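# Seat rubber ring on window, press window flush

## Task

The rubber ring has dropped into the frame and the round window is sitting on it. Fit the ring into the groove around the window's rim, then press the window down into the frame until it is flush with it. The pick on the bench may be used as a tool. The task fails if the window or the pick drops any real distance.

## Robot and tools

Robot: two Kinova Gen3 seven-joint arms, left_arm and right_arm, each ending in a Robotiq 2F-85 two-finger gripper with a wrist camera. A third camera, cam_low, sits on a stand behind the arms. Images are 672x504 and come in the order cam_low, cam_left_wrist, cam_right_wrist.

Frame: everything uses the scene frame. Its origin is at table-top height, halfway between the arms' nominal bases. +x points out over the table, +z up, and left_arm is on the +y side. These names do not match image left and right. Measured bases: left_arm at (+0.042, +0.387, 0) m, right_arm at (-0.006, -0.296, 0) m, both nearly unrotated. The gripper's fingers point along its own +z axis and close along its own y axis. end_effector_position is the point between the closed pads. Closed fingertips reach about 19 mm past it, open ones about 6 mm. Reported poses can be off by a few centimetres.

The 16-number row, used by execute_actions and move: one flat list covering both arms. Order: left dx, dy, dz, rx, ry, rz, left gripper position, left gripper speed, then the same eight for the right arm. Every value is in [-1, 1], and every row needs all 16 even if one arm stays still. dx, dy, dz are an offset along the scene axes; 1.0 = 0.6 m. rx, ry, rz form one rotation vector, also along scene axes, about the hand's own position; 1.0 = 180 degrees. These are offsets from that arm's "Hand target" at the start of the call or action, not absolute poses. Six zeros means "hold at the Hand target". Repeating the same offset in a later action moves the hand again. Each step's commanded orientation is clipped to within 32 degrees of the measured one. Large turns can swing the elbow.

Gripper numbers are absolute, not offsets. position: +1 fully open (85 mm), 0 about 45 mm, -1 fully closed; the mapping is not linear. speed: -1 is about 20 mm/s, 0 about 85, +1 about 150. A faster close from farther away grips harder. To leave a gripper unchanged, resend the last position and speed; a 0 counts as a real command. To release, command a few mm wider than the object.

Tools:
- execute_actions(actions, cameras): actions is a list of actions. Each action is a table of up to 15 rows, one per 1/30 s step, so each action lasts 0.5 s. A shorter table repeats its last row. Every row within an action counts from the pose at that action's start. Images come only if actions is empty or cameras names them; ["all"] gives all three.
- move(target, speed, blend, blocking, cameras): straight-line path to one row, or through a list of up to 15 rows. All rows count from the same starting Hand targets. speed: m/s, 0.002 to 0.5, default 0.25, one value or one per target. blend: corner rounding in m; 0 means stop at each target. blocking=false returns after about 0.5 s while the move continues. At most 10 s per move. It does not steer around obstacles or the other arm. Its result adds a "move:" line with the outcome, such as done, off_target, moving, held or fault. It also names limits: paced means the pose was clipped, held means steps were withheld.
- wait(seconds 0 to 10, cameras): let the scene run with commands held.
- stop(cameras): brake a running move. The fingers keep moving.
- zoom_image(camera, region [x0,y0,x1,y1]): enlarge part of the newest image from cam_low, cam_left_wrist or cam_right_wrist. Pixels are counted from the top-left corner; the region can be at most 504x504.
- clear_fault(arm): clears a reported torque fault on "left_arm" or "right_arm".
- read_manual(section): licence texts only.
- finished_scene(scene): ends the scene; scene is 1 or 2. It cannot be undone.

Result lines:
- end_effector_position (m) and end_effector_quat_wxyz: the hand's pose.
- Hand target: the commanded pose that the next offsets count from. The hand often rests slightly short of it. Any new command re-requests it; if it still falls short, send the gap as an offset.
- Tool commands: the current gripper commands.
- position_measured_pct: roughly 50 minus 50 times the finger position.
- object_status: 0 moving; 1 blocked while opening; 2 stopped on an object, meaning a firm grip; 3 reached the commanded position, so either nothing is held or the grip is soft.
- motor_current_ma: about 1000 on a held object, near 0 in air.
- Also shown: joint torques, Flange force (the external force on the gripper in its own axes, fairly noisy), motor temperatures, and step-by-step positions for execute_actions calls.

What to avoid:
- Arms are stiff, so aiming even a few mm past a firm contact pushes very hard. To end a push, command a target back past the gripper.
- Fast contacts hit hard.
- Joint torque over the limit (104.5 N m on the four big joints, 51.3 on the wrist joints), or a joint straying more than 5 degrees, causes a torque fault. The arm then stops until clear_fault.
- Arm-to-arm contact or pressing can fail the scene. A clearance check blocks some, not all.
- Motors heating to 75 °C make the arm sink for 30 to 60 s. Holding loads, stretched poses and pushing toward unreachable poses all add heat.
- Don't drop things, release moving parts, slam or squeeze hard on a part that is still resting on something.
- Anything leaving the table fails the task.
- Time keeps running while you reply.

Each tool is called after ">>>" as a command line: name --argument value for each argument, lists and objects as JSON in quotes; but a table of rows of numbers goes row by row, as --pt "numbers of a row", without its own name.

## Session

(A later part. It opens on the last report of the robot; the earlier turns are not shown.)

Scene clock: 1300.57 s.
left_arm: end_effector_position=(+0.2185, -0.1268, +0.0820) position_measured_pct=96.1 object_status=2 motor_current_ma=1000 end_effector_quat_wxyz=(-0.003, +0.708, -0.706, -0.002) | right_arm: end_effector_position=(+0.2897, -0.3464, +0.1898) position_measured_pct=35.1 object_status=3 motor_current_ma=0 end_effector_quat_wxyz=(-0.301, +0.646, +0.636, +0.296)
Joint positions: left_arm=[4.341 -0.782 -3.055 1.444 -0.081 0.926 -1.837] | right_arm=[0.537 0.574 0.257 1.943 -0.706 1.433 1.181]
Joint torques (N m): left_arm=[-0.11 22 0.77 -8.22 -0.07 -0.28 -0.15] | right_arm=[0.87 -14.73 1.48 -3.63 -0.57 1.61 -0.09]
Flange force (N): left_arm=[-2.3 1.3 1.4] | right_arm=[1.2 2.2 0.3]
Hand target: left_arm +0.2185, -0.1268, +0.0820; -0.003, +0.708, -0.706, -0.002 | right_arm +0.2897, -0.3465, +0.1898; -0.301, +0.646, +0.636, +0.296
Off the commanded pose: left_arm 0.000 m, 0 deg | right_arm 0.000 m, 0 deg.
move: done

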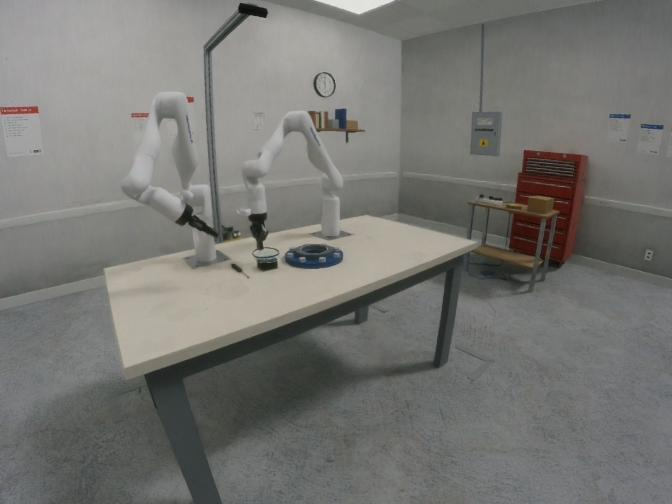

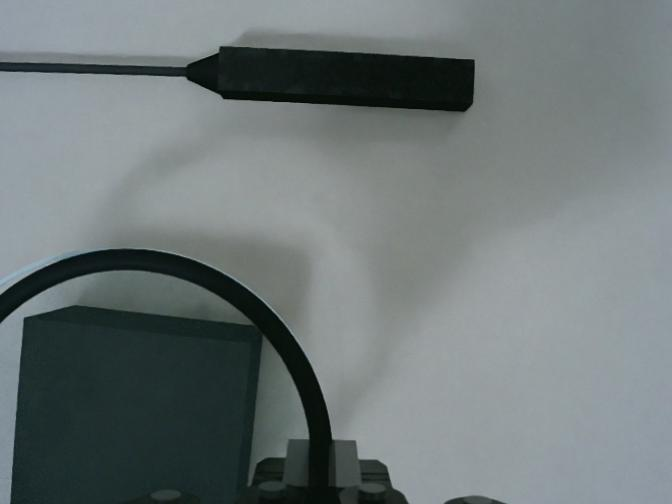

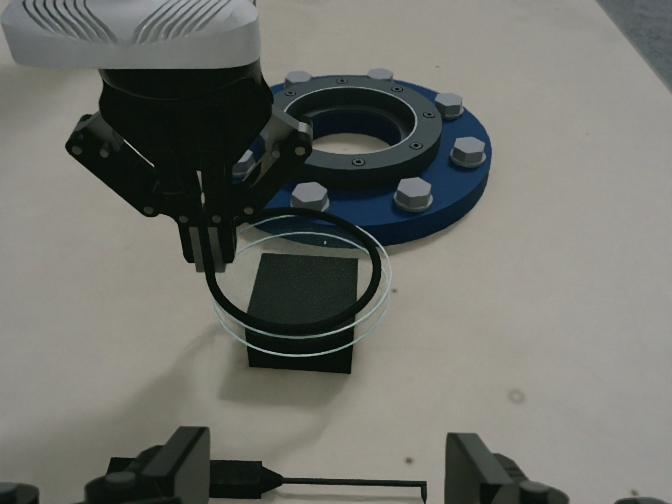

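>>> move --pt "0.002 0 -0.0100 0 0 0 -0.95 -1 0 0 0 0 0 0 0.3 0" --pt "0.002 0 -0.0102 0 0 0 -0.75 -1 0 0 0 0 0 0 0.3 0" --pt "0.002 0 0.06 0 0 0 -0.75 -1 0 0 0 0 0 0 0.3 0" --speed 0.03 --cameras '["all"]'

>>> zoom_image --camera "cam_right_wrist" --region '[180, 180, 430, 380]'

Scene clock: 1307.70 s.
left_arm: end_effector_position=(+0.2196, -0.1268, +0.1179) position_measured_pct=87.4 object_status=3 motor_current_ma=0 end_effector_quat_wxyz=(-0.003, +0.708, -0.706, -0.002) | right_arm: end_effector_position=(+0.2897, -0.3465, +0.1898) position_measured_pct=35.1 object_status=3 motor_current_ma=0 end_effector_quat_wxyz=(-0.301, +0.646, +0.636, +0.296)
Joint positions: left_arm=[4.337 -0.734 -3.05 1.407 -0.076 1.011 -1.844] | right_arm=[0.537 0.574 0.257 1.943 -0.706 1.433 1.181]
Joint torques (N m): left_arm=[-0.07 21.79 0.69 -8.68 -0.08 -0.31 -0.13] | right_arm=[0.97 -14.8 1.4 -3.7 -0.57 1.62 -0.11]
Flange force (N): left_arm=[-2.2 1.1 1.6] | right_arm=[1.1 2.2 0.6]
Hand target: left_arm +0.2197, -0.1268, +0.1180; -0.003, +0.708, -0.706, -0.002 | right_arm +0.2897, -0.3465, +0.1898; -0.301, +0.646, +0.636, +0.296
Off the commanded pose: left_arm 0.000 m, 0 deg | right_arm 0.000 m, 0 deg.
move: done

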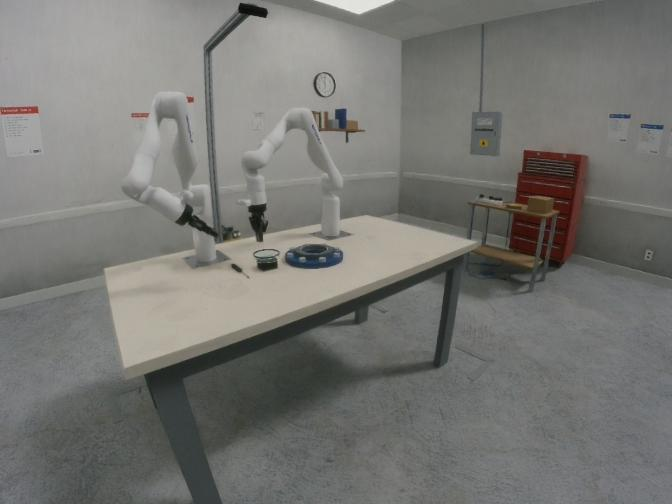

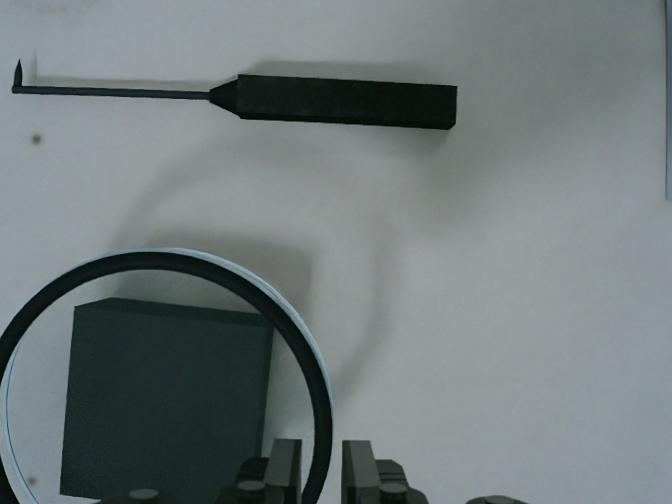

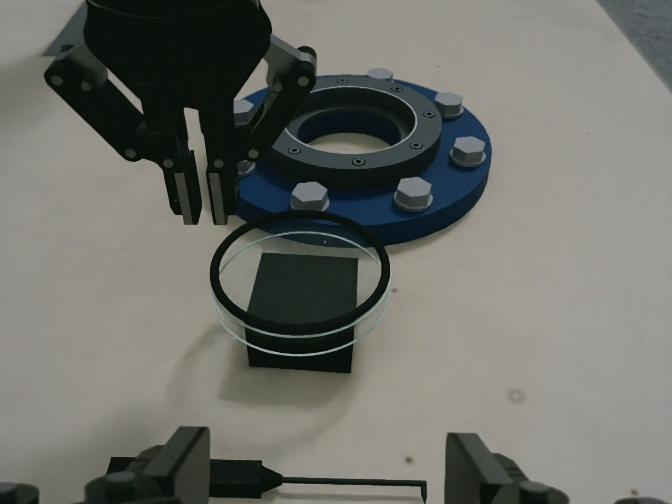

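Scaled by 2.016.

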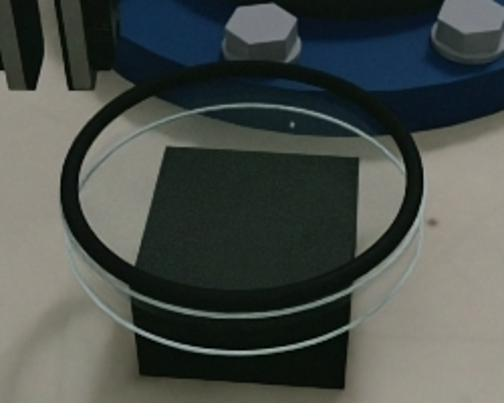

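>>> move --pt "0.04 0 0.13 0 0 0 -1 0 0 0 0 0 0 0 0.3 0" --pt "0.07 0 0.13 0 0 0.5 -1 0 0 0 0 0 0 0 0.3 0" --speed 0.1 --cameras '["all"]'

Scene clock: 1326.90 s.
left_arm: end_effector_position=(+0.2617, -0.1268, +0.1960) position_measured_pct=98.7 object_status=3 motor_current_ma=1000 end_effector_quat_wxyz=(+0.000, +1.000, +0.002, -0.004) | right_arm: end_effector_position=(+0.2897, -0.3465, +0.1898) position_measured_pct=35.1 object_status=3 motor_current_ma=0 end_effector_quat_wxyz=(-0.301, +0.646, +0.636, +0.296)
Joint positions: left_arm=[4.462 -0.681 -3.425 1.246 0.194 1.244 -0.542] | right_arm=[0.537 0.574 0.257 1.943 -0.706 1.433 1.181]
Joint torques (N m): left_arm=[-0.14 21.63 -1.34 -9.45 -0.09 -0.25 -0.19] | right_arm=[0.95 -14.76 1.34 -3.63 -0.54 1.67 -0.12]
Flange force (N): left_arm=[-1.6 -2.4 2.0] | right_arm=[1.1 2.2 0.6]
Hand target: left_arm +0.2617, -0.1268, +0.1960; +0.000, +1.000, +0.002, -0.004 | right_arm +0.2897, -0.3465, +0.1898; -0.301, +0.646, +0.636, +0.296
Off the commanded pose: left_arm 0.000 m, 0 deg | right_arm 0.000 m, 0 deg.
move: done

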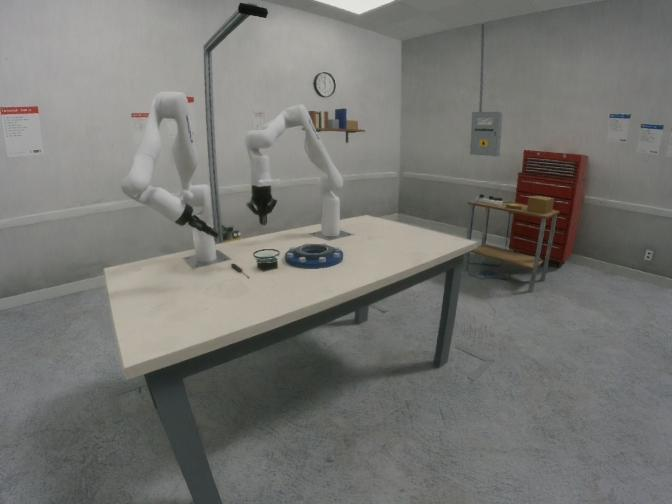

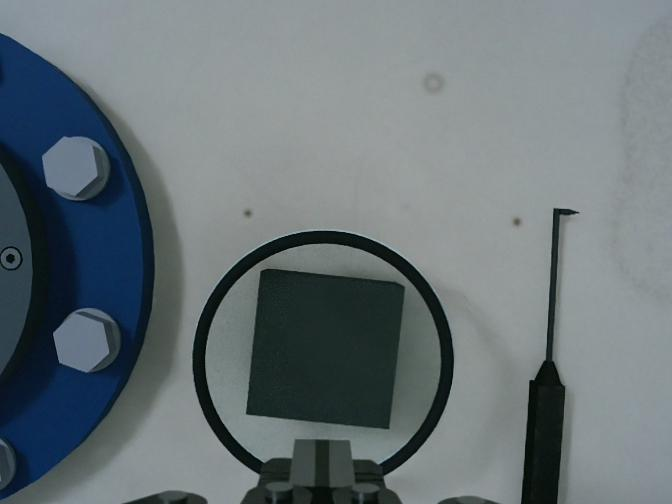

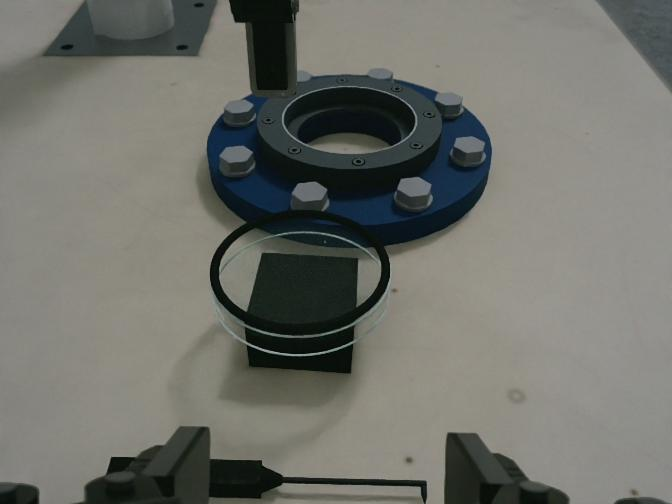

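>>> move --pt "0.0188 0 -0.15 0 0 0 0.28 0 0 0 0 0 0 0 0.3 0" --pt "0.0188 0 -0.19 0 0 0 0.28 0 0 0 0 0 0 0 0.3 0" --speed '[0.1,0.05]' --cameras '["cam_left_wrist","cam_right_wrist"]'

>>> zoom_image --camera "cam_right_wrist" --region '[180, 180, 430, 380]'

Scene clock: 1338.67 s.
left_arm: end_effector_position=(+0.2729, -0.1268, +0.0820) position_measured_pct=35.9 object_status=3 motor_current_ma=0 end_effector_quat_wxyz=(+0.000, +1.000, +0.002, -0.004) | right_arm: end_effector_position=(+0.2897, -0.3465, +0.1898) position_measured_pct=35.1 object_status=3 motor_current_ma=0 end_effector_quat_wxyz=(-0.301, +0.646, +0.636, +0.296)
Joint positions: left_arm=[4.434 -0.821 -3.399 1.373 0.233 0.982 -0.594] | right_arm=[0.537 0.574 0.257 1.943 -0.706 1.433 1.181]
Joint torques (N m): left_arm=[-0.06 22.56 -1.46 -8.28 -0.08 -0.26 -0.1] | right_arm=[0.93 -14.84 1.38 -3.66 -0.63 1.6 -0.13]
Flange force (N): left_arm=[-1.3 -2.3 1.3] | right_arm=[0.9 2.1 0.4]
Hand target: left_arm +0.2729, -0.1268, +0.0820; +0.000, +1.000, +0.002, -0.004 | right_arm +0.2897, -0.3465, +0.1898; -0.301, +0.646, +0.636, +0.296
Off the commanded pose: left_arm 0.000 m, 0 deg | right_arm 0.000 m, 0 deg.
move: done
Images, in order (width x height): cam_left_wrist 672x504, cam_right_wrist 672x504.

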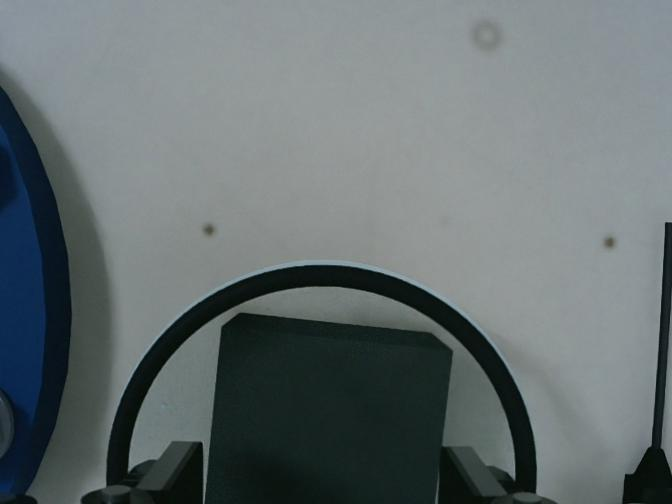

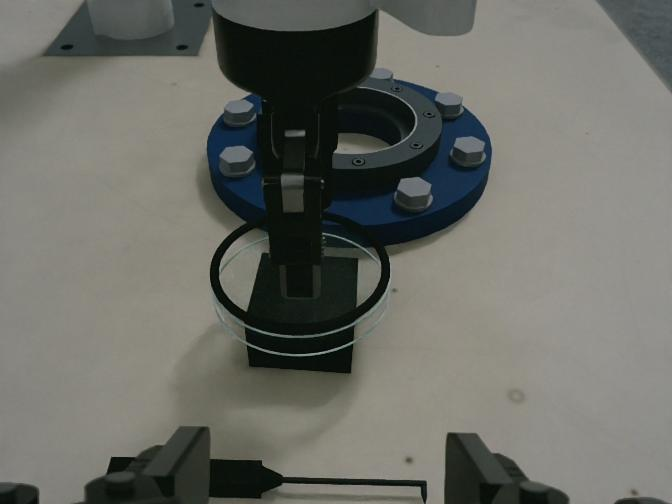

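Scaled by 2.016.

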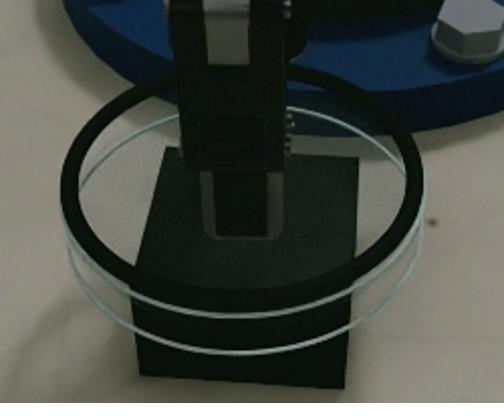

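>>> move --target '[0,0,-0.02,0,0,0,0.28,0,0,0,0,0,0,0,0.3,0]' --speed 0.02

>>> move --target '[0,0,-0.002,0,0,0,0.28,0,0,0,0,0,0,0,0.3,0]' --speed 0.02 --cameras '["cam_right_wrist"]'

>>> zoom_image --camera "cam_right_wrist" --region '[180, 180, 430, 380]'

Scene clock: 1344.90 s.
left_arm: end_effector_position=(+0.2730, -0.1269, +0.0704) position_measured_pct=35.9 object_status=3 motor_current_ma=0 end_effector_quat_wxyz=(+0.000, +1.000, +0.002, -0.004) | right_arm: end_effector_position=(+0.2897, -0.3465, +0.1898) position_measured_pct=35.1 object_status=3 motor_current_ma=0 end_effector_quat_wxyz=(-0.301, +0.646, +0.636, +0.296)
Joint positions: left_arm=[4.432 -0.837 -3.395 1.382 0.238 0.956 -0.598] | right_arm=[0.537 0.574 0.257 1.943 -0.706 1.433 1.181]
Joint torques (N m): left_arm=[-0.39 -12.96 0.94 -3.27 1.06 -9.03 -0.1] | right_arm=[0.9 -14.86 1.35 -3.67 -0.57 1.61 -0.09]
Flange force (N): left_arm=[-13.4 -26.8 -73.4] | right_arm=[0.9 2.2 0.4]
Hand target: left_arm +0.2729, -0.1268, +0.0700; +0.000, +1.000, +0.002, -0.004 | right_arm +0.2897, -0.3465, +0.1898; -0.301, +0.646, +0.636, +0.296
Off the commanded pose: left_arm 0.000 m, 0 deg | right_arm 0.000 m, 0 deg.
move: done

Scene clock: 1345.60 s.
left_arm: end_effector_position=(+0.2730, -0.1268, +0.0689) position_measured_pct=35.9 object_status=3 motor_current_ma=0 end_effector_quat_wxyz=(+0.000, +1.000, +0.002, -0.004) | right_arm: end_effector_position=(+0.2897, -0.3465, +0.1898) position_measured_pct=35.1 object_status=3 motor_current_ma=0 end_effector_quat_wxyz=(-0.301, +0.646, +0.636, +0.296)
Joint positions: left_arm=[4.432 -0.839 -3.394 1.383 0.239 0.953 -0.598] | right_arm=[0.537 0.574 0.257 1.943 -0.706 1.433 1.181]
Joint torques (N m): left_arm=[-0.52 -32.34 2.37 -1.42 1.95 -14.59 -0.12] | right_arm=[0.97 -14.82 1.35 -3.67 -0.53 1.62 -0.08]
Flange force (N): left_arm=[-20.5 -41.4 -115.5] | right_arm=[1.1 2.3 0.6]
Hand target: left_arm +0.2729, -0.1268, +0.0688; +0.000, +1.000, +0.002, -0.004 | right_arm +0.2897, -0.3465, +0.1898; -0.301, +0.646, +0.636, +0.296
Off the commanded pose: left_arm 0.000 m, 0 deg | right_arm 0.000 m, 0 deg.
move: done
Images, in order (width x height): cam_right_wrist 672x504.

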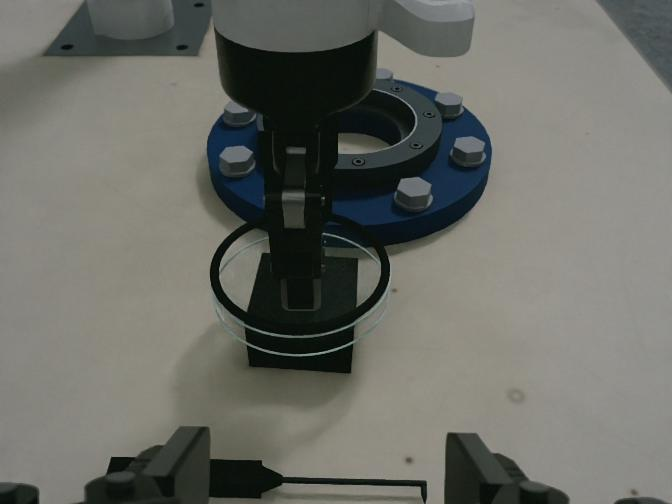

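Scaled by 2.016.

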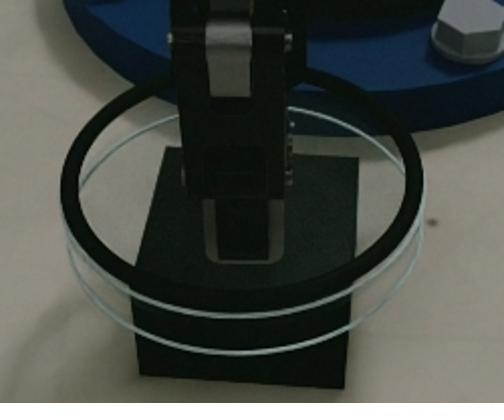

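>>> move --pt "0 0 0.0064 0 0 0 0.28 -0.8 0 0 0 0 0 0 0.3 0" --pt "0 0 0.0064 0 0 0 0.42 -0.8 0 0 0 0 0 0 0.3 0" --pt "0 0 0.0034 0 0 0 0.56 -0.8 0 0 0 0 0 0 0.3 0" --pt "0 0 0.0005 0 0 0 0.56 -0.8 0 0 0 0 0 0 0.3 0" --speed 0.03 --cameras '["cam_left_wrist"]'

Scene clock: 1362.67 s.
left_arm: end_effector_position=(+0.2729, -0.1268, +0.0692) position_measured_pct=22.1 object_status=3 motor_current_ma=0 end_effector_quat_wxyz=(+0.000, +1.000, +0.002, -0.004) | right_arm: end_effector_position=(+0.2897, -0.3465, +0.1898) position_measured_pct=35.1 object_status=3 motor_current_ma=0 end_effector_quat_wxyz=(-0.301, +0.646, +0.636, +0.296)
Joint positions: left_arm=[4.432 -0.839 -3.395 1.383 0.238 0.953 -0.598] | right_arm=[0.537 0.574 0.257 1.943 -0.706 1.433 1.181]
Joint torques (N m): left_arm=[0.01 8.92 -0.46 -5.39 0.17 -2.56 -0.03] | right_arm=[0.95 -14.81 1.35 -3.66 -0.57 1.62 -0.1]
Flange force (N): left_arm=[-5.1 -10.8 -25.8] | right_arm=[1.1 2.2 0.5]
Hand target: left_arm +0.2729, -0.1268, +0.0691; +0.000, +1.000, +0.002, -0.004 | right_arm +0.2897, -0.3465, +0.1898; -0.301, +0.646, +0.636, +0.296
Off the commanded pose: left_arm 0.000 m, 0 deg | right_arm 0.000 m, 0 deg.
move: done
Images, in order (width x height): cam_left_wrist 672x504.

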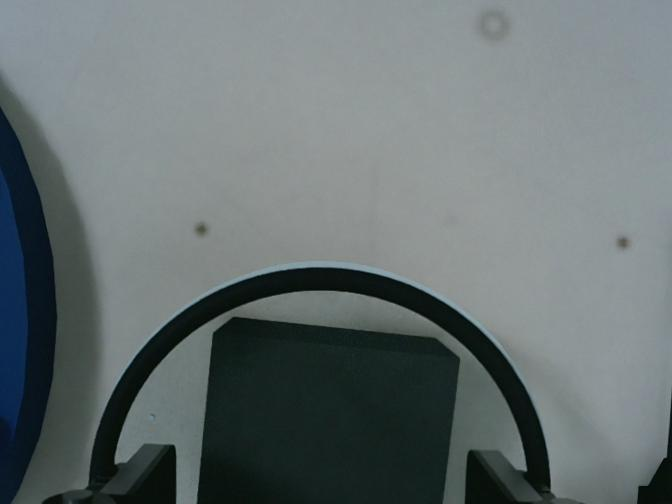

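>>> move --pt "0 0 0.0023 0 0 0 0.56 -0.8 0 0 0 0 0 0 0.3 0" --pt "0 0 0.0023 0 0 0 0.70 -0.8 0 0 0 0 0 0 0.3 0" --pt "0 0 -0.0003 0 0 0 0.81 -0.8 0 0 0 0 0 0 0.3 0" --pt "0 0 -0.0033 0 0 0 0.81 -0.8 0 0 0 0 0 0 0.3 0" --speed 0.03 --cameras '["cam_left_wrist","cam_right_wrist"]'

>>> zoom_image --camera "cam_right_wrist" --region '[180, 180, 430, 380]'

Scene clock: 1373.43 s.
left_arm: end_effector_position=(+0.2729, -0.1268, +0.0671) position_measured_pct=9.5 object_status=3 motor_current_ma=0 end_effector_quat_wxyz=(+0.000, +1.000, +0.002, -0.004) | right_arm: end_effector_position=(+0.2897, -0.3465, +0.1898) position_measured_pct=35.1 object_status=3 motor_current_ma=0 end_effector_quat_wxyz=(-0.301, +0.646, +0.636, +0.296)
Joint positions: left_arm=[4.432 -0.842 -3.394 1.384 0.239 0.949 -0.599] | right_arm=[0.537 0.574 0.257 1.943 -0.706 1.433 1.181]
Joint torques (N m): left_arm=[-0.07 20.97 -1.37 -7.73 -0.12 -0.37 -0.12] | right_arm=[1.01 -14.83 1.43 -3.59 -0.56 1.61 -0.1]
Flange force (N): left_arm=[-1.9 -3.5 -1.8] | right_arm=[1.1 2.5 0.4]
Hand target: left_arm +0.2729, -0.1268, +0.0671; +0.000, +1.000, +0.002, -0.004 | right_arm +0.2897, -0.3465, +0.1898; -0.301, +0.646, +0.636, +0.296
Off the commanded pose: left_arm 0.000 m, 0 deg | right_arm 0.000 m, 0 deg.
move: done
Images, in order (width x height): cam_left_wrist 672x504, cam_right_wrist 672x504.

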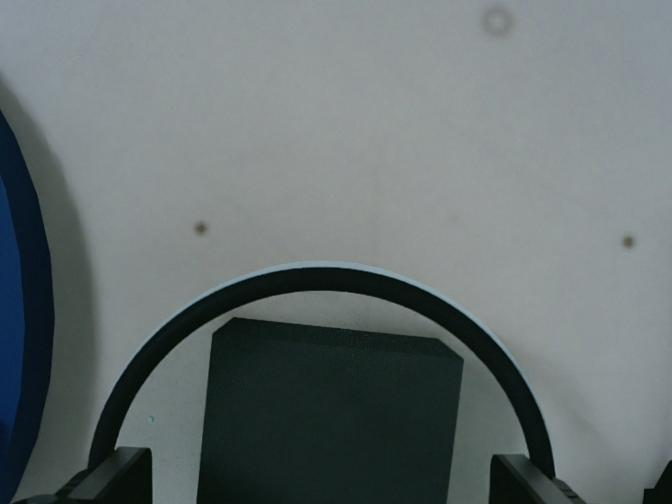

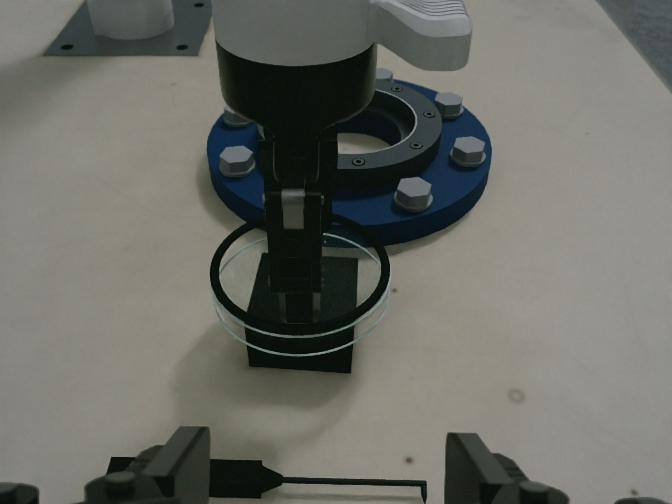

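Scaled by 2.016.

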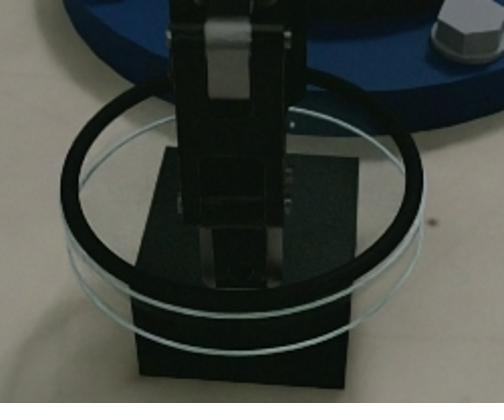

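>>> move --pt "0 0 0.001 0 0 0 0.4 -0.8 0 0 0 0 0 0 0.3 0" --pt "0 0 0.1 0 0 0 0.4 -0.8 0 0 0 0 0 0 0.3 0" --pt "-0.0678 0.0677 0.1 -0.1316 -0.0545 0.2460 -0.45 -0.8 -0.0975 0.2172 0.02 -0.2050 -0.2272 0.1702 -0.45 0" --speed '[0.03,0.08,0.08]' --cameras '["all"]'

Scene clock: 1438.50 s.
left_arm: end_effector_position=(+0.2322, -0.0862, +0.1271) position_measured_pct=72.7 object_status=0 motor_current_ma=0 end_effector_quat_wxyz=(+0.201, +0.902, +0.374, +0.079) | right_arm: end_effector_position=(+0.2312, -0.2161, +0.2018) position_measured_pct=72.7 object_status=3 motor_current_ma=0 end_effector_quat_wxyz=(+0.081, +0.381, +0.899, +0.200)
Joint positions: left_arm=[4.901 -0.537 -3.752 2.006 0.369 0.3 0.153] | right_arm=[0.113 -0.21 -0.149 2.521 -0.61 0.582 1.201]
Joint torques (N m): left_arm=[-0.08 15.72 -2.82 -7.56 -0.16 -1.51 -0.15] | right_arm=[0.96 -2.79 1.35 -7.33 -0.41 -0.98 -0.12]
Flange force (N): left_arm=[0.1 -2.5 0.5] | right_arm=[4.1 3.0 -1.1]
Hand target: left_arm +0.2322, -0.0862, +0.1271; +0.201, +0.902, +0.374, +0.079 | right_arm +0.2312, -0.2161, +0.2018; +0.081, +0.381, +0.899, +0.200
Off the commanded pose: left_arm 0.000 m, 0 deg | right_arm 0.000 m, 0 deg.
move: done

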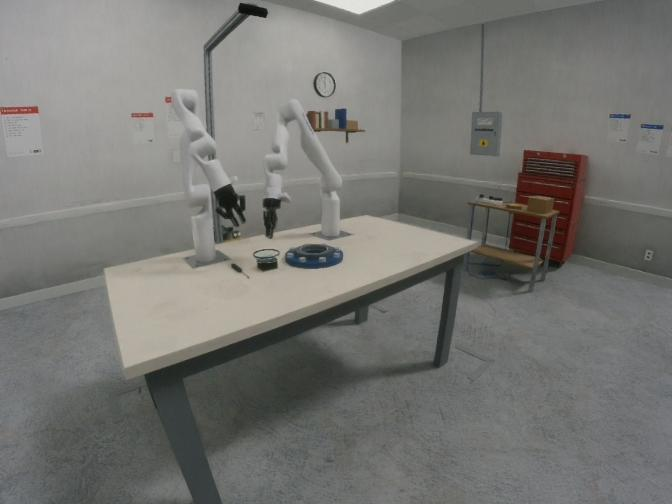

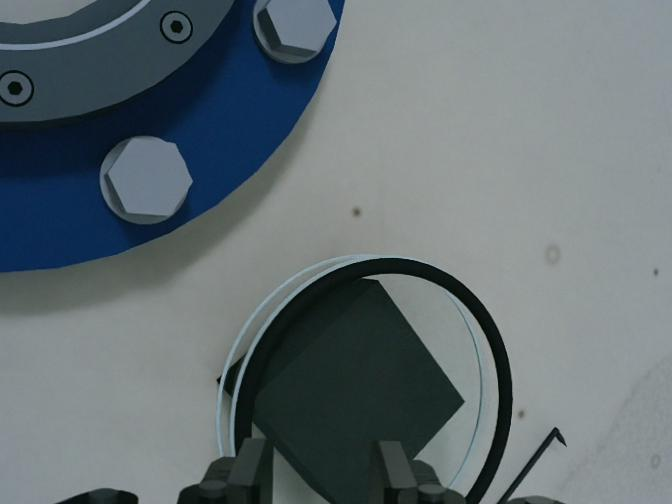

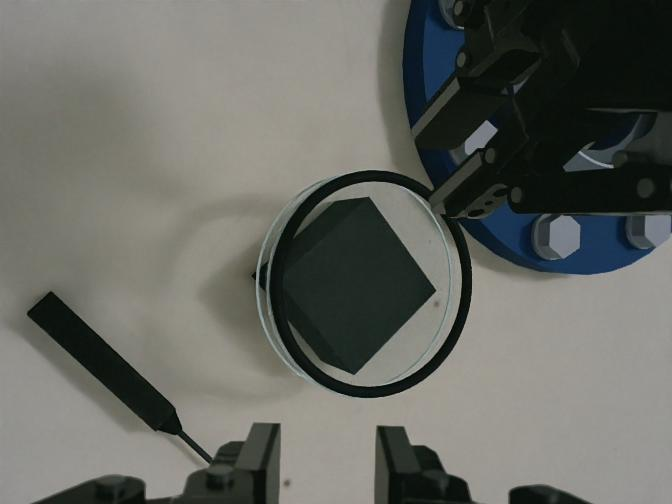

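>>> move --pt "0 0 -0.06 0 0 0 -0.45 -0.8 0 0.0838 -0.15 0 0 0 -0.45 0" --pt "0 0 -0.078 0 0 0 -0.45 -0.8 0 0.0838 -0.202 0 0 0 -0.45 0" --speed '[0.08,0.04]' --cameras '["all"]'

Scene clock: 1447.90 s.
left_arm: end_effector_position=(+0.2323, -0.0862, +0.0803) position_measured_pct=72.7 object_status=3 motor_current_ma=0 end_effector_quat_wxyz=(+0.201, +0.902, +0.374, +0.079) | right_arm: end_effector_position=(+0.2321, -0.1656, +0.0811) position_measured_pct=72.7 object_status=3 motor_current_ma=0 end_effector_quat_wxyz=(+0.008, +0.376, +0.915, +0.148)
Joint positions: left_arm=[4.801 -0.621 -3.616 2.042 0.426 0.156 0.114] | right_arm=[0.083 0.35 -0.539 2.58 -0.521 0.036 0.898]
Joint torques (N m): left_arm=[-0.1 16.81 -2.54 -6.48 -0.11 -1.48 -0.16] | right_arm=[1.1 -8.53 0.09 -2.81 0.34 -0.82 -0.15]
Flange force (N): left_arm=[0.1 -2.4 0.4] | right_arm=[4.5 3.0 -1.4]
Hand target: left_arm +0.2323, -0.0862, +0.0803; +0.201, +0.902, +0.374, +0.079 | right_arm +0.2312, -0.1658, +0.0806; +0.081, +0.381, +0.899, +0.200
Off the commanded pose: left_arm 0.000 m, 0 deg | right_arm 0.001 m, 11 deg.
joint sent to its limit (right arm) — joint 4 (elbow), upper limit, where the elbow is as bent as it goes. The joint targets are off in orientation, not in position.
move: off_target (right_arm)

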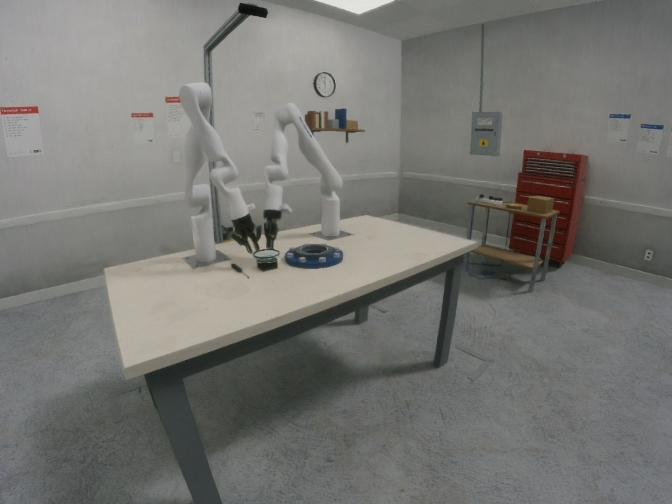

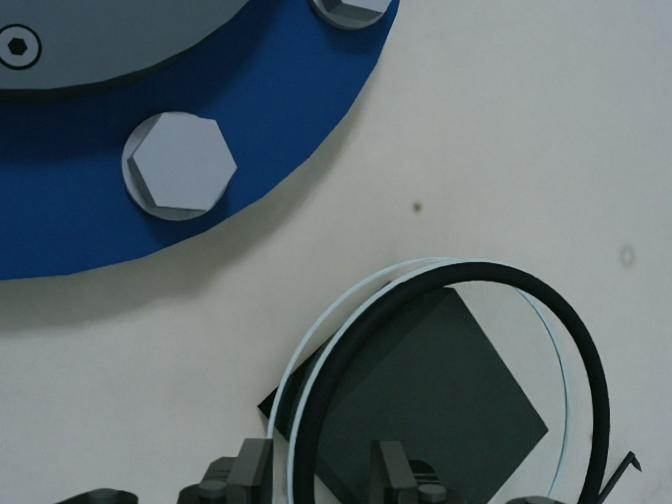

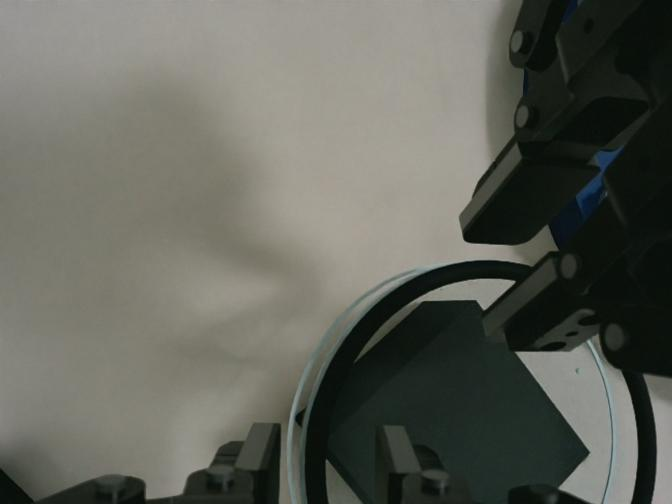

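>>> move --pt "0 0 0.08 0 0 0 -0.45 -0.8 0 0 0.08 0 0 0 -0.45 0" --pt "0 0.15 0.2 0 0 0 -0.45 -0.8 0 -0.15 0.2 0 0 0 -0.45 0" --pt "0.1358 0.15 0.2 0 0 -0.5 -0.45 -0.8 0.136 -0.15 0.2 0 0 0.5 -0.45 0" --speed '[0.05,0.1,0.12]' --cameras '["all"]'

Scene clock: 1471.43 s.
left_arm: end_effector_position=(+0.3107, +0.0038, +0.2003) position_measured_pct=72.7 object_status=3 motor_current_ma=0 end_effector_quat_wxyz=(+0.200, +0.913, -0.346, -0.081) | right_arm: end_effector_position=(+0.3098, -0.2559, +0.2006) position_measured_pct=72.7 object_status=3 motor_current_ma=0 end_effector_quat_wxyz=(-0.078, -0.339, +0.915, +0.202)
Joint positions: left_arm=[3.981 -0.487 -3.372 1.68 0.606 1.125 -1.981] | right_arm=[0.477 0.427 -0.533 1.831 -0.132 1.219 2.294]
Joint torques (N m): left_arm=[0.05 17.46 -0.34 -8.32 1.03 0.07 -0.14] | right_arm=[0.97 -13.28 -0.71 -6 -0.63 0.28 -0.09]
Flange force (N): left_arm=[-1.6 -0.6 1.1] | right_arm=[-2.7 1.0 -1.8]
Hand target: left_arm +0.3107, +0.0038, +0.2003; +0.200, +0.913, -0.346, -0.081 (not the last commanded pose) | right_arm +0.3098, -0.2559, +0.2006; -0.078, -0.339, +0.915, +0.202 (not the last commanded pose)
Off the commanded pose: left_arm 0.003 m, 3 deg | right_arm 0.003 m, 3 deg.
move: off_target (left_arm, right_arm; path cut at 10 s); path passed 2 of 3 targets

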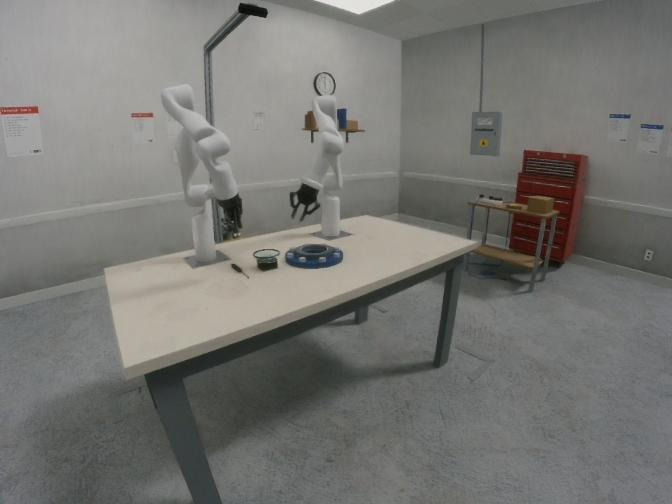

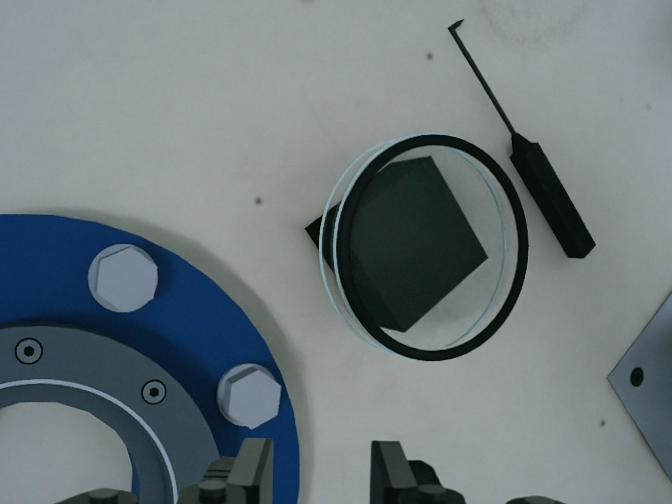

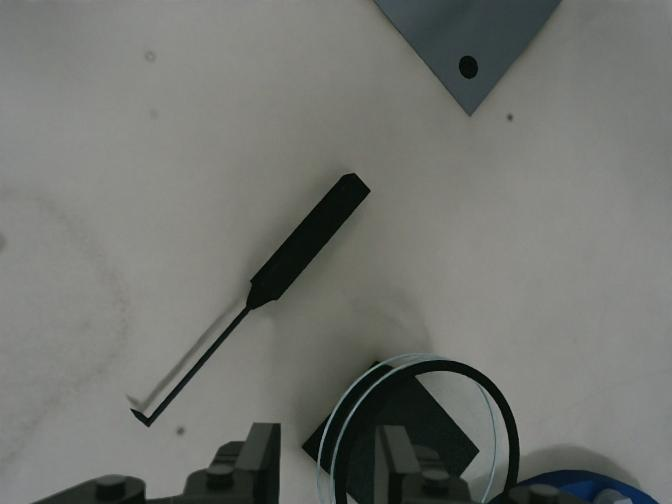

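>>> move --pt "0.0052 -0.15 -0.1 0 0 -0.018 -0.45 -0.8 0.005 0.1502 -0.1 0 0 0.018 -0.45 0" --pt "0.0052 -0.15 -0.184 0 0 -0.018 -0.45 -0.8 0.005 0.1502 -0.184 0 0 0.018 -0.45 0" --speed '[0.08,0.05]' --cameras '["all"]'

Scene clock: 1481.23 s.
left_arm: end_effector_position=(+0.3138, -0.0862, +0.0899) position_measured_pct=72.7 object_status=3 motor_current_ma=0 end_effector_quat_wxyz=(+0.198, +0.903, -0.372, -0.086) | right_arm: end_effector_position=(+0.3128, -0.1657, +0.0902) position_measured_pct=72.7 object_status=3 motor_current_ma=0 end_effector_quat_wxyz=(-0.084, -0.365, +0.905, +0.199)
Joint positions: left_arm=[4.051 -0.781 -3.303 1.534 0.687 0.966 -2.007] | right_arm=[0.229 0.653 -0.539 1.938 -0.076 0.852 2.139]
Joint torques (N m): left_arm=[-0.16 21.53 0.11 -7.69 0.85 0.19 -0.13] | right_arm=[0.96 -15.31 -1.62 -4.13 -0.53 0.06 -0.13]
Flange force (N): left_arm=[-2.5 -0.3 1.0] | right_arm=[-2.7 0.9 -1.6]
Hand target: left_arm +0.3138, -0.0862, +0.0899; +0.198, +0.903, -0.372, -0.086 | right_arm +0.3128, -0.1657, +0.0902; -0.084, -0.365, +0.905, +0.199
Off the commanded pose: left_arm 0.000 m, 0 deg | right_arm 0.000 m, 0 deg.
move: done

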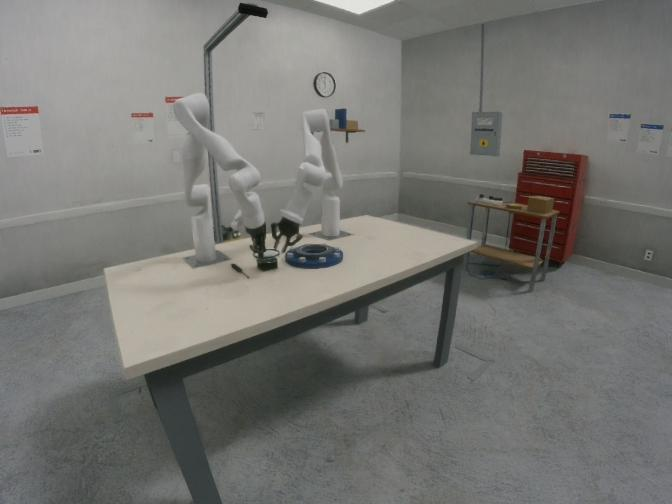

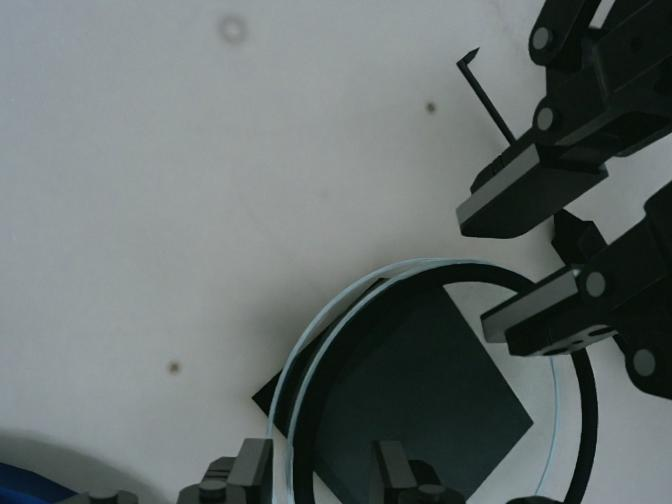

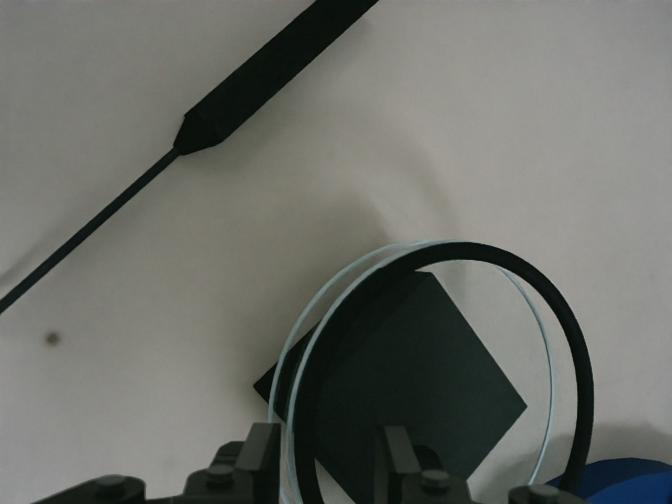

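>>> move --target '[0,0,-0.0225,0,0,0,-0.45,-0.8,0,0,-0.0225,0,0,0,-0.45,0]' --speed 0.03 --cameras '["cam_left_wrist","cam_right_wrist"]'

Scene clock: 1487.90 s.
left_arm: end_effector_position=(+0.3138, -0.0862, +0.0764) position_measured_pct=72.7 object_status=3 motor_current_ma=0 end_effector_quat_wxyz=(+0.198, +0.903, -0.372, -0.086) | right_arm: end_effector_position=(+0.3128, -0.1657, +0.0767) position_measured_pct=72.7 object_status=3 motor_current_ma=0 end_effector_quat_wxyz=(-0.084, -0.365, +0.905, +0.199)
Joint positions: left_arm=[4.046 -0.803 -3.295 1.542 0.698 0.94 -2.026] | right_arm=[0.222 0.681 -0.53 1.947 -0.066 0.816 2.141]
Joint torques (N m): left_arm=[-0.02 21.92 0.15 -7.43 0.84 0.23 -0.16] | right_arm=[1 -15.48 -1.63 -3.9 -0.52 0.25 -0.12]
Flange force (N): left_arm=[-1.7 -0.6 1.2] | right_arm=[-2.4 1.2 -0.9]
Hand target: left_arm +0.3138, -0.0862, +0.0764; +0.198, +0.903, -0.372, -0.086 | right_arm +0.3128, -0.1657, +0.0767; -0.084, -0.365, +0.905, +0.199
Off the commanded pose: left_arm 0.000 m, 0 deg | right_arm 0.000 m, 0 deg.
move: done
Images, in order (width x height): cam_left_wrist 672x504, cam_right_wrist 672x504.

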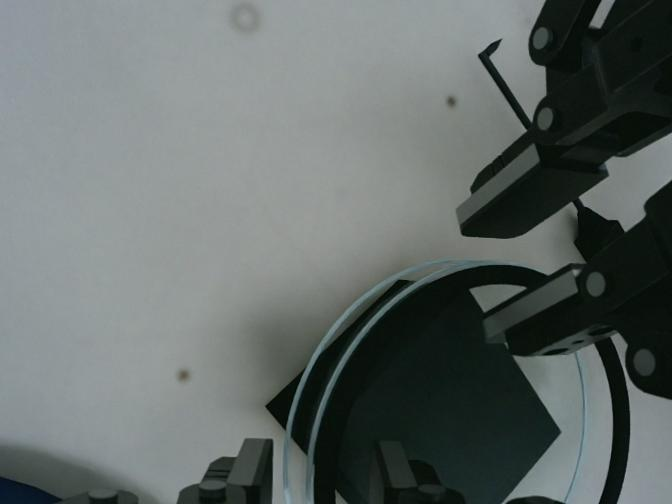

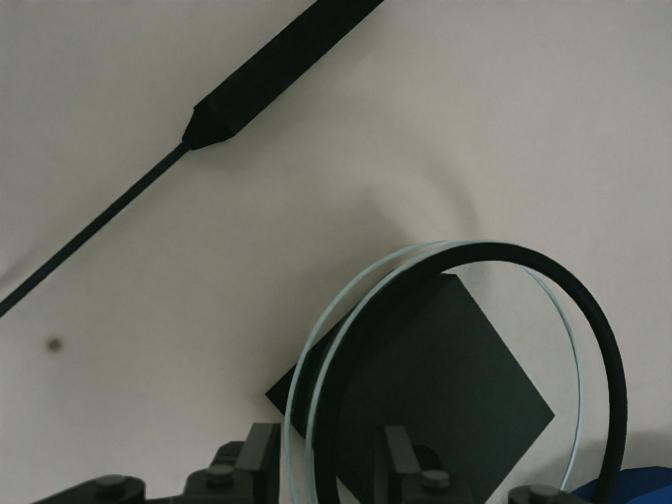

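>>> move --pt "0 0 -0.002 0 0 0 -0.45 -0.8 0 0 -0.002 0 0 0 -0.45 -0.8" --pt "0 0 -0.002 0 0 0 -0.95 -1 0 0 -0.002 0 0 0 -0.95 -1" --speed 0.03 --cameras '["cam_left_wrist","cam_right_wrist"]'

Scene clock: 1494.90 s.
left_arm: end_effector_position=(+0.3138, -0.0862, +0.0752) position_measured_pct=96.1 object_status=2 motor_current_ma=1000 end_effector_quat_wxyz=(+0.198, +0.903, -0.372, -0.086) | right_arm: end_effector_position=(+0.3128, -0.1657, +0.0755) position_measured_pct=96.5 object_status=0 motor_current_ma=1000 end_effector_quat_wxyz=(-0.084, -0.365, +0.905, +0.199)
Joint positions: left_arm=[4.046 -0.805 -3.294 1.543 0.699 0.938 -2.028] | right_arm=[0.221 0.684 -0.529 1.948 -0.065 0.813 2.141]
Joint torques (N m): left_arm=[1.73 19.15 1.54 -7.28 1.43 -0.17 -0.12] | right_arm=[0.48 -13.99 -1.63 -3.12 -0.45 0.02 -0.15]
Flange force (N): left_arm=[-4.4 -1.6 -5.9] | right_arm=[-2.0 1.8 -5.7]
Hand target: left_arm +0.3138, -0.0862, +0.0752; +0.198, +0.903, -0.372, -0.086 | right_arm +0.3128, -0.1657, +0.0755; -0.084, -0.365, +0.905, +0.199
Off the commanded pose: left_arm 0.000 m, 0 deg | right_arm 0.000 m, 0 deg.
move: done
Images, in order (width x height): cam_left_wrist 672x504, cam_right_wrist 672x504.

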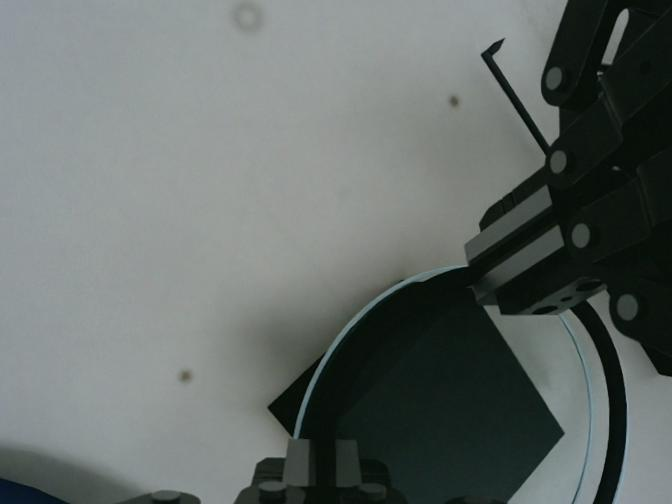

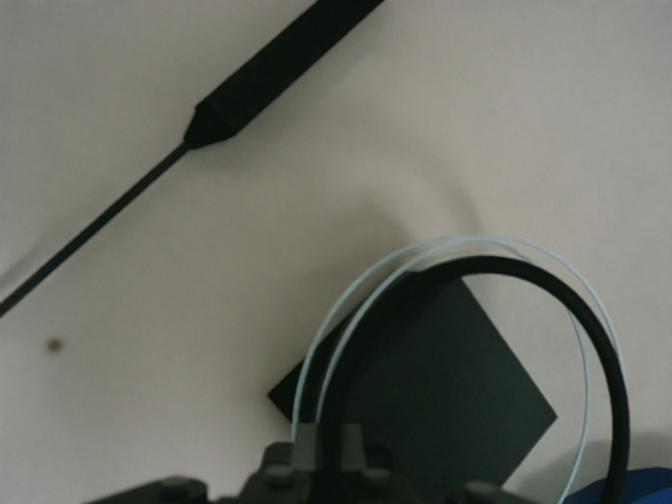

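>>> move --target '[0,0,0.008,0,0,0,-0.95,-1,0,0,0.008,0,0,0,-0.95,-1]' --speed 0.02 --cameras '["cam_left_wrist","cam_right_wrist"]'

Scene clock: 1501.63 s.
left_arm: end_effector_position=(+0.3138, -0.0862, +0.0800) position_measured_pct=96.1 object_status=2 motor_current_ma=1000 end_effector_quat_wxyz=(+0.198, +0.903, -0.372, -0.086) | right_arm: end_effector_position=(+0.3128, -0.1657, +0.0803) position_measured_pct=96.5 object_status=2 motor_current_ma=1000 end_effector_quat_wxyz=(-0.084, -0.365, +0.905, +0.199)
Joint positions: left_arm=[4.047 -0.797 -3.297 1.54 0.695 0.947 -2.021] | right_arm=[0.224 0.674 -0.532 1.945 -0.069 0.826 2.141]
Joint torques (N m): left_arm=[-0.14 21.6 0 -7.44 0.81 0.47 -0.06] | right_arm=[1.05 -15.57 -1.58 -3.9 -0.41 0.18 -0.11]
Flange force (N): left_arm=[-2.8 -0.4 1.5] | right_arm=[-2.9 1.1 -1.0]
Hand target: left_arm +0.3138, -0.0862, +0.0800; +0.198, +0.903, -0.372, -0.086 | right_arm +0.3128, -0.1657, +0.0803; -0.084, -0.365, +0.905, +0.199
Off the commanded pose: left_arm 0.000 m, 0 deg | right_arm 0.000 m, 0 deg.
move: done
Images, in order (width x height): cam_left_wrist 672x504, cam_right_wrist 672x504.

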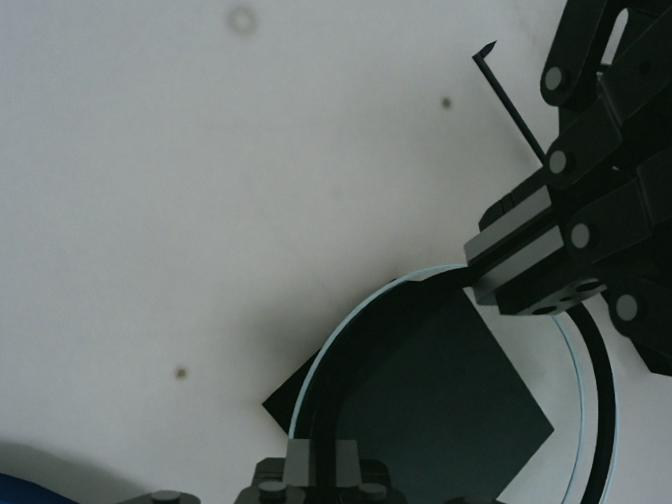

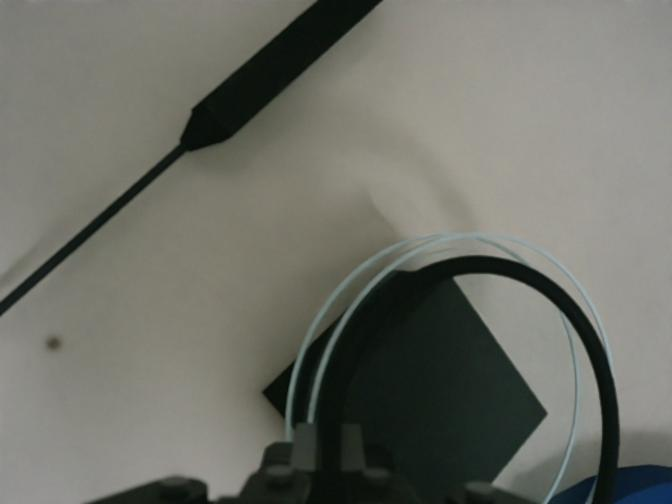

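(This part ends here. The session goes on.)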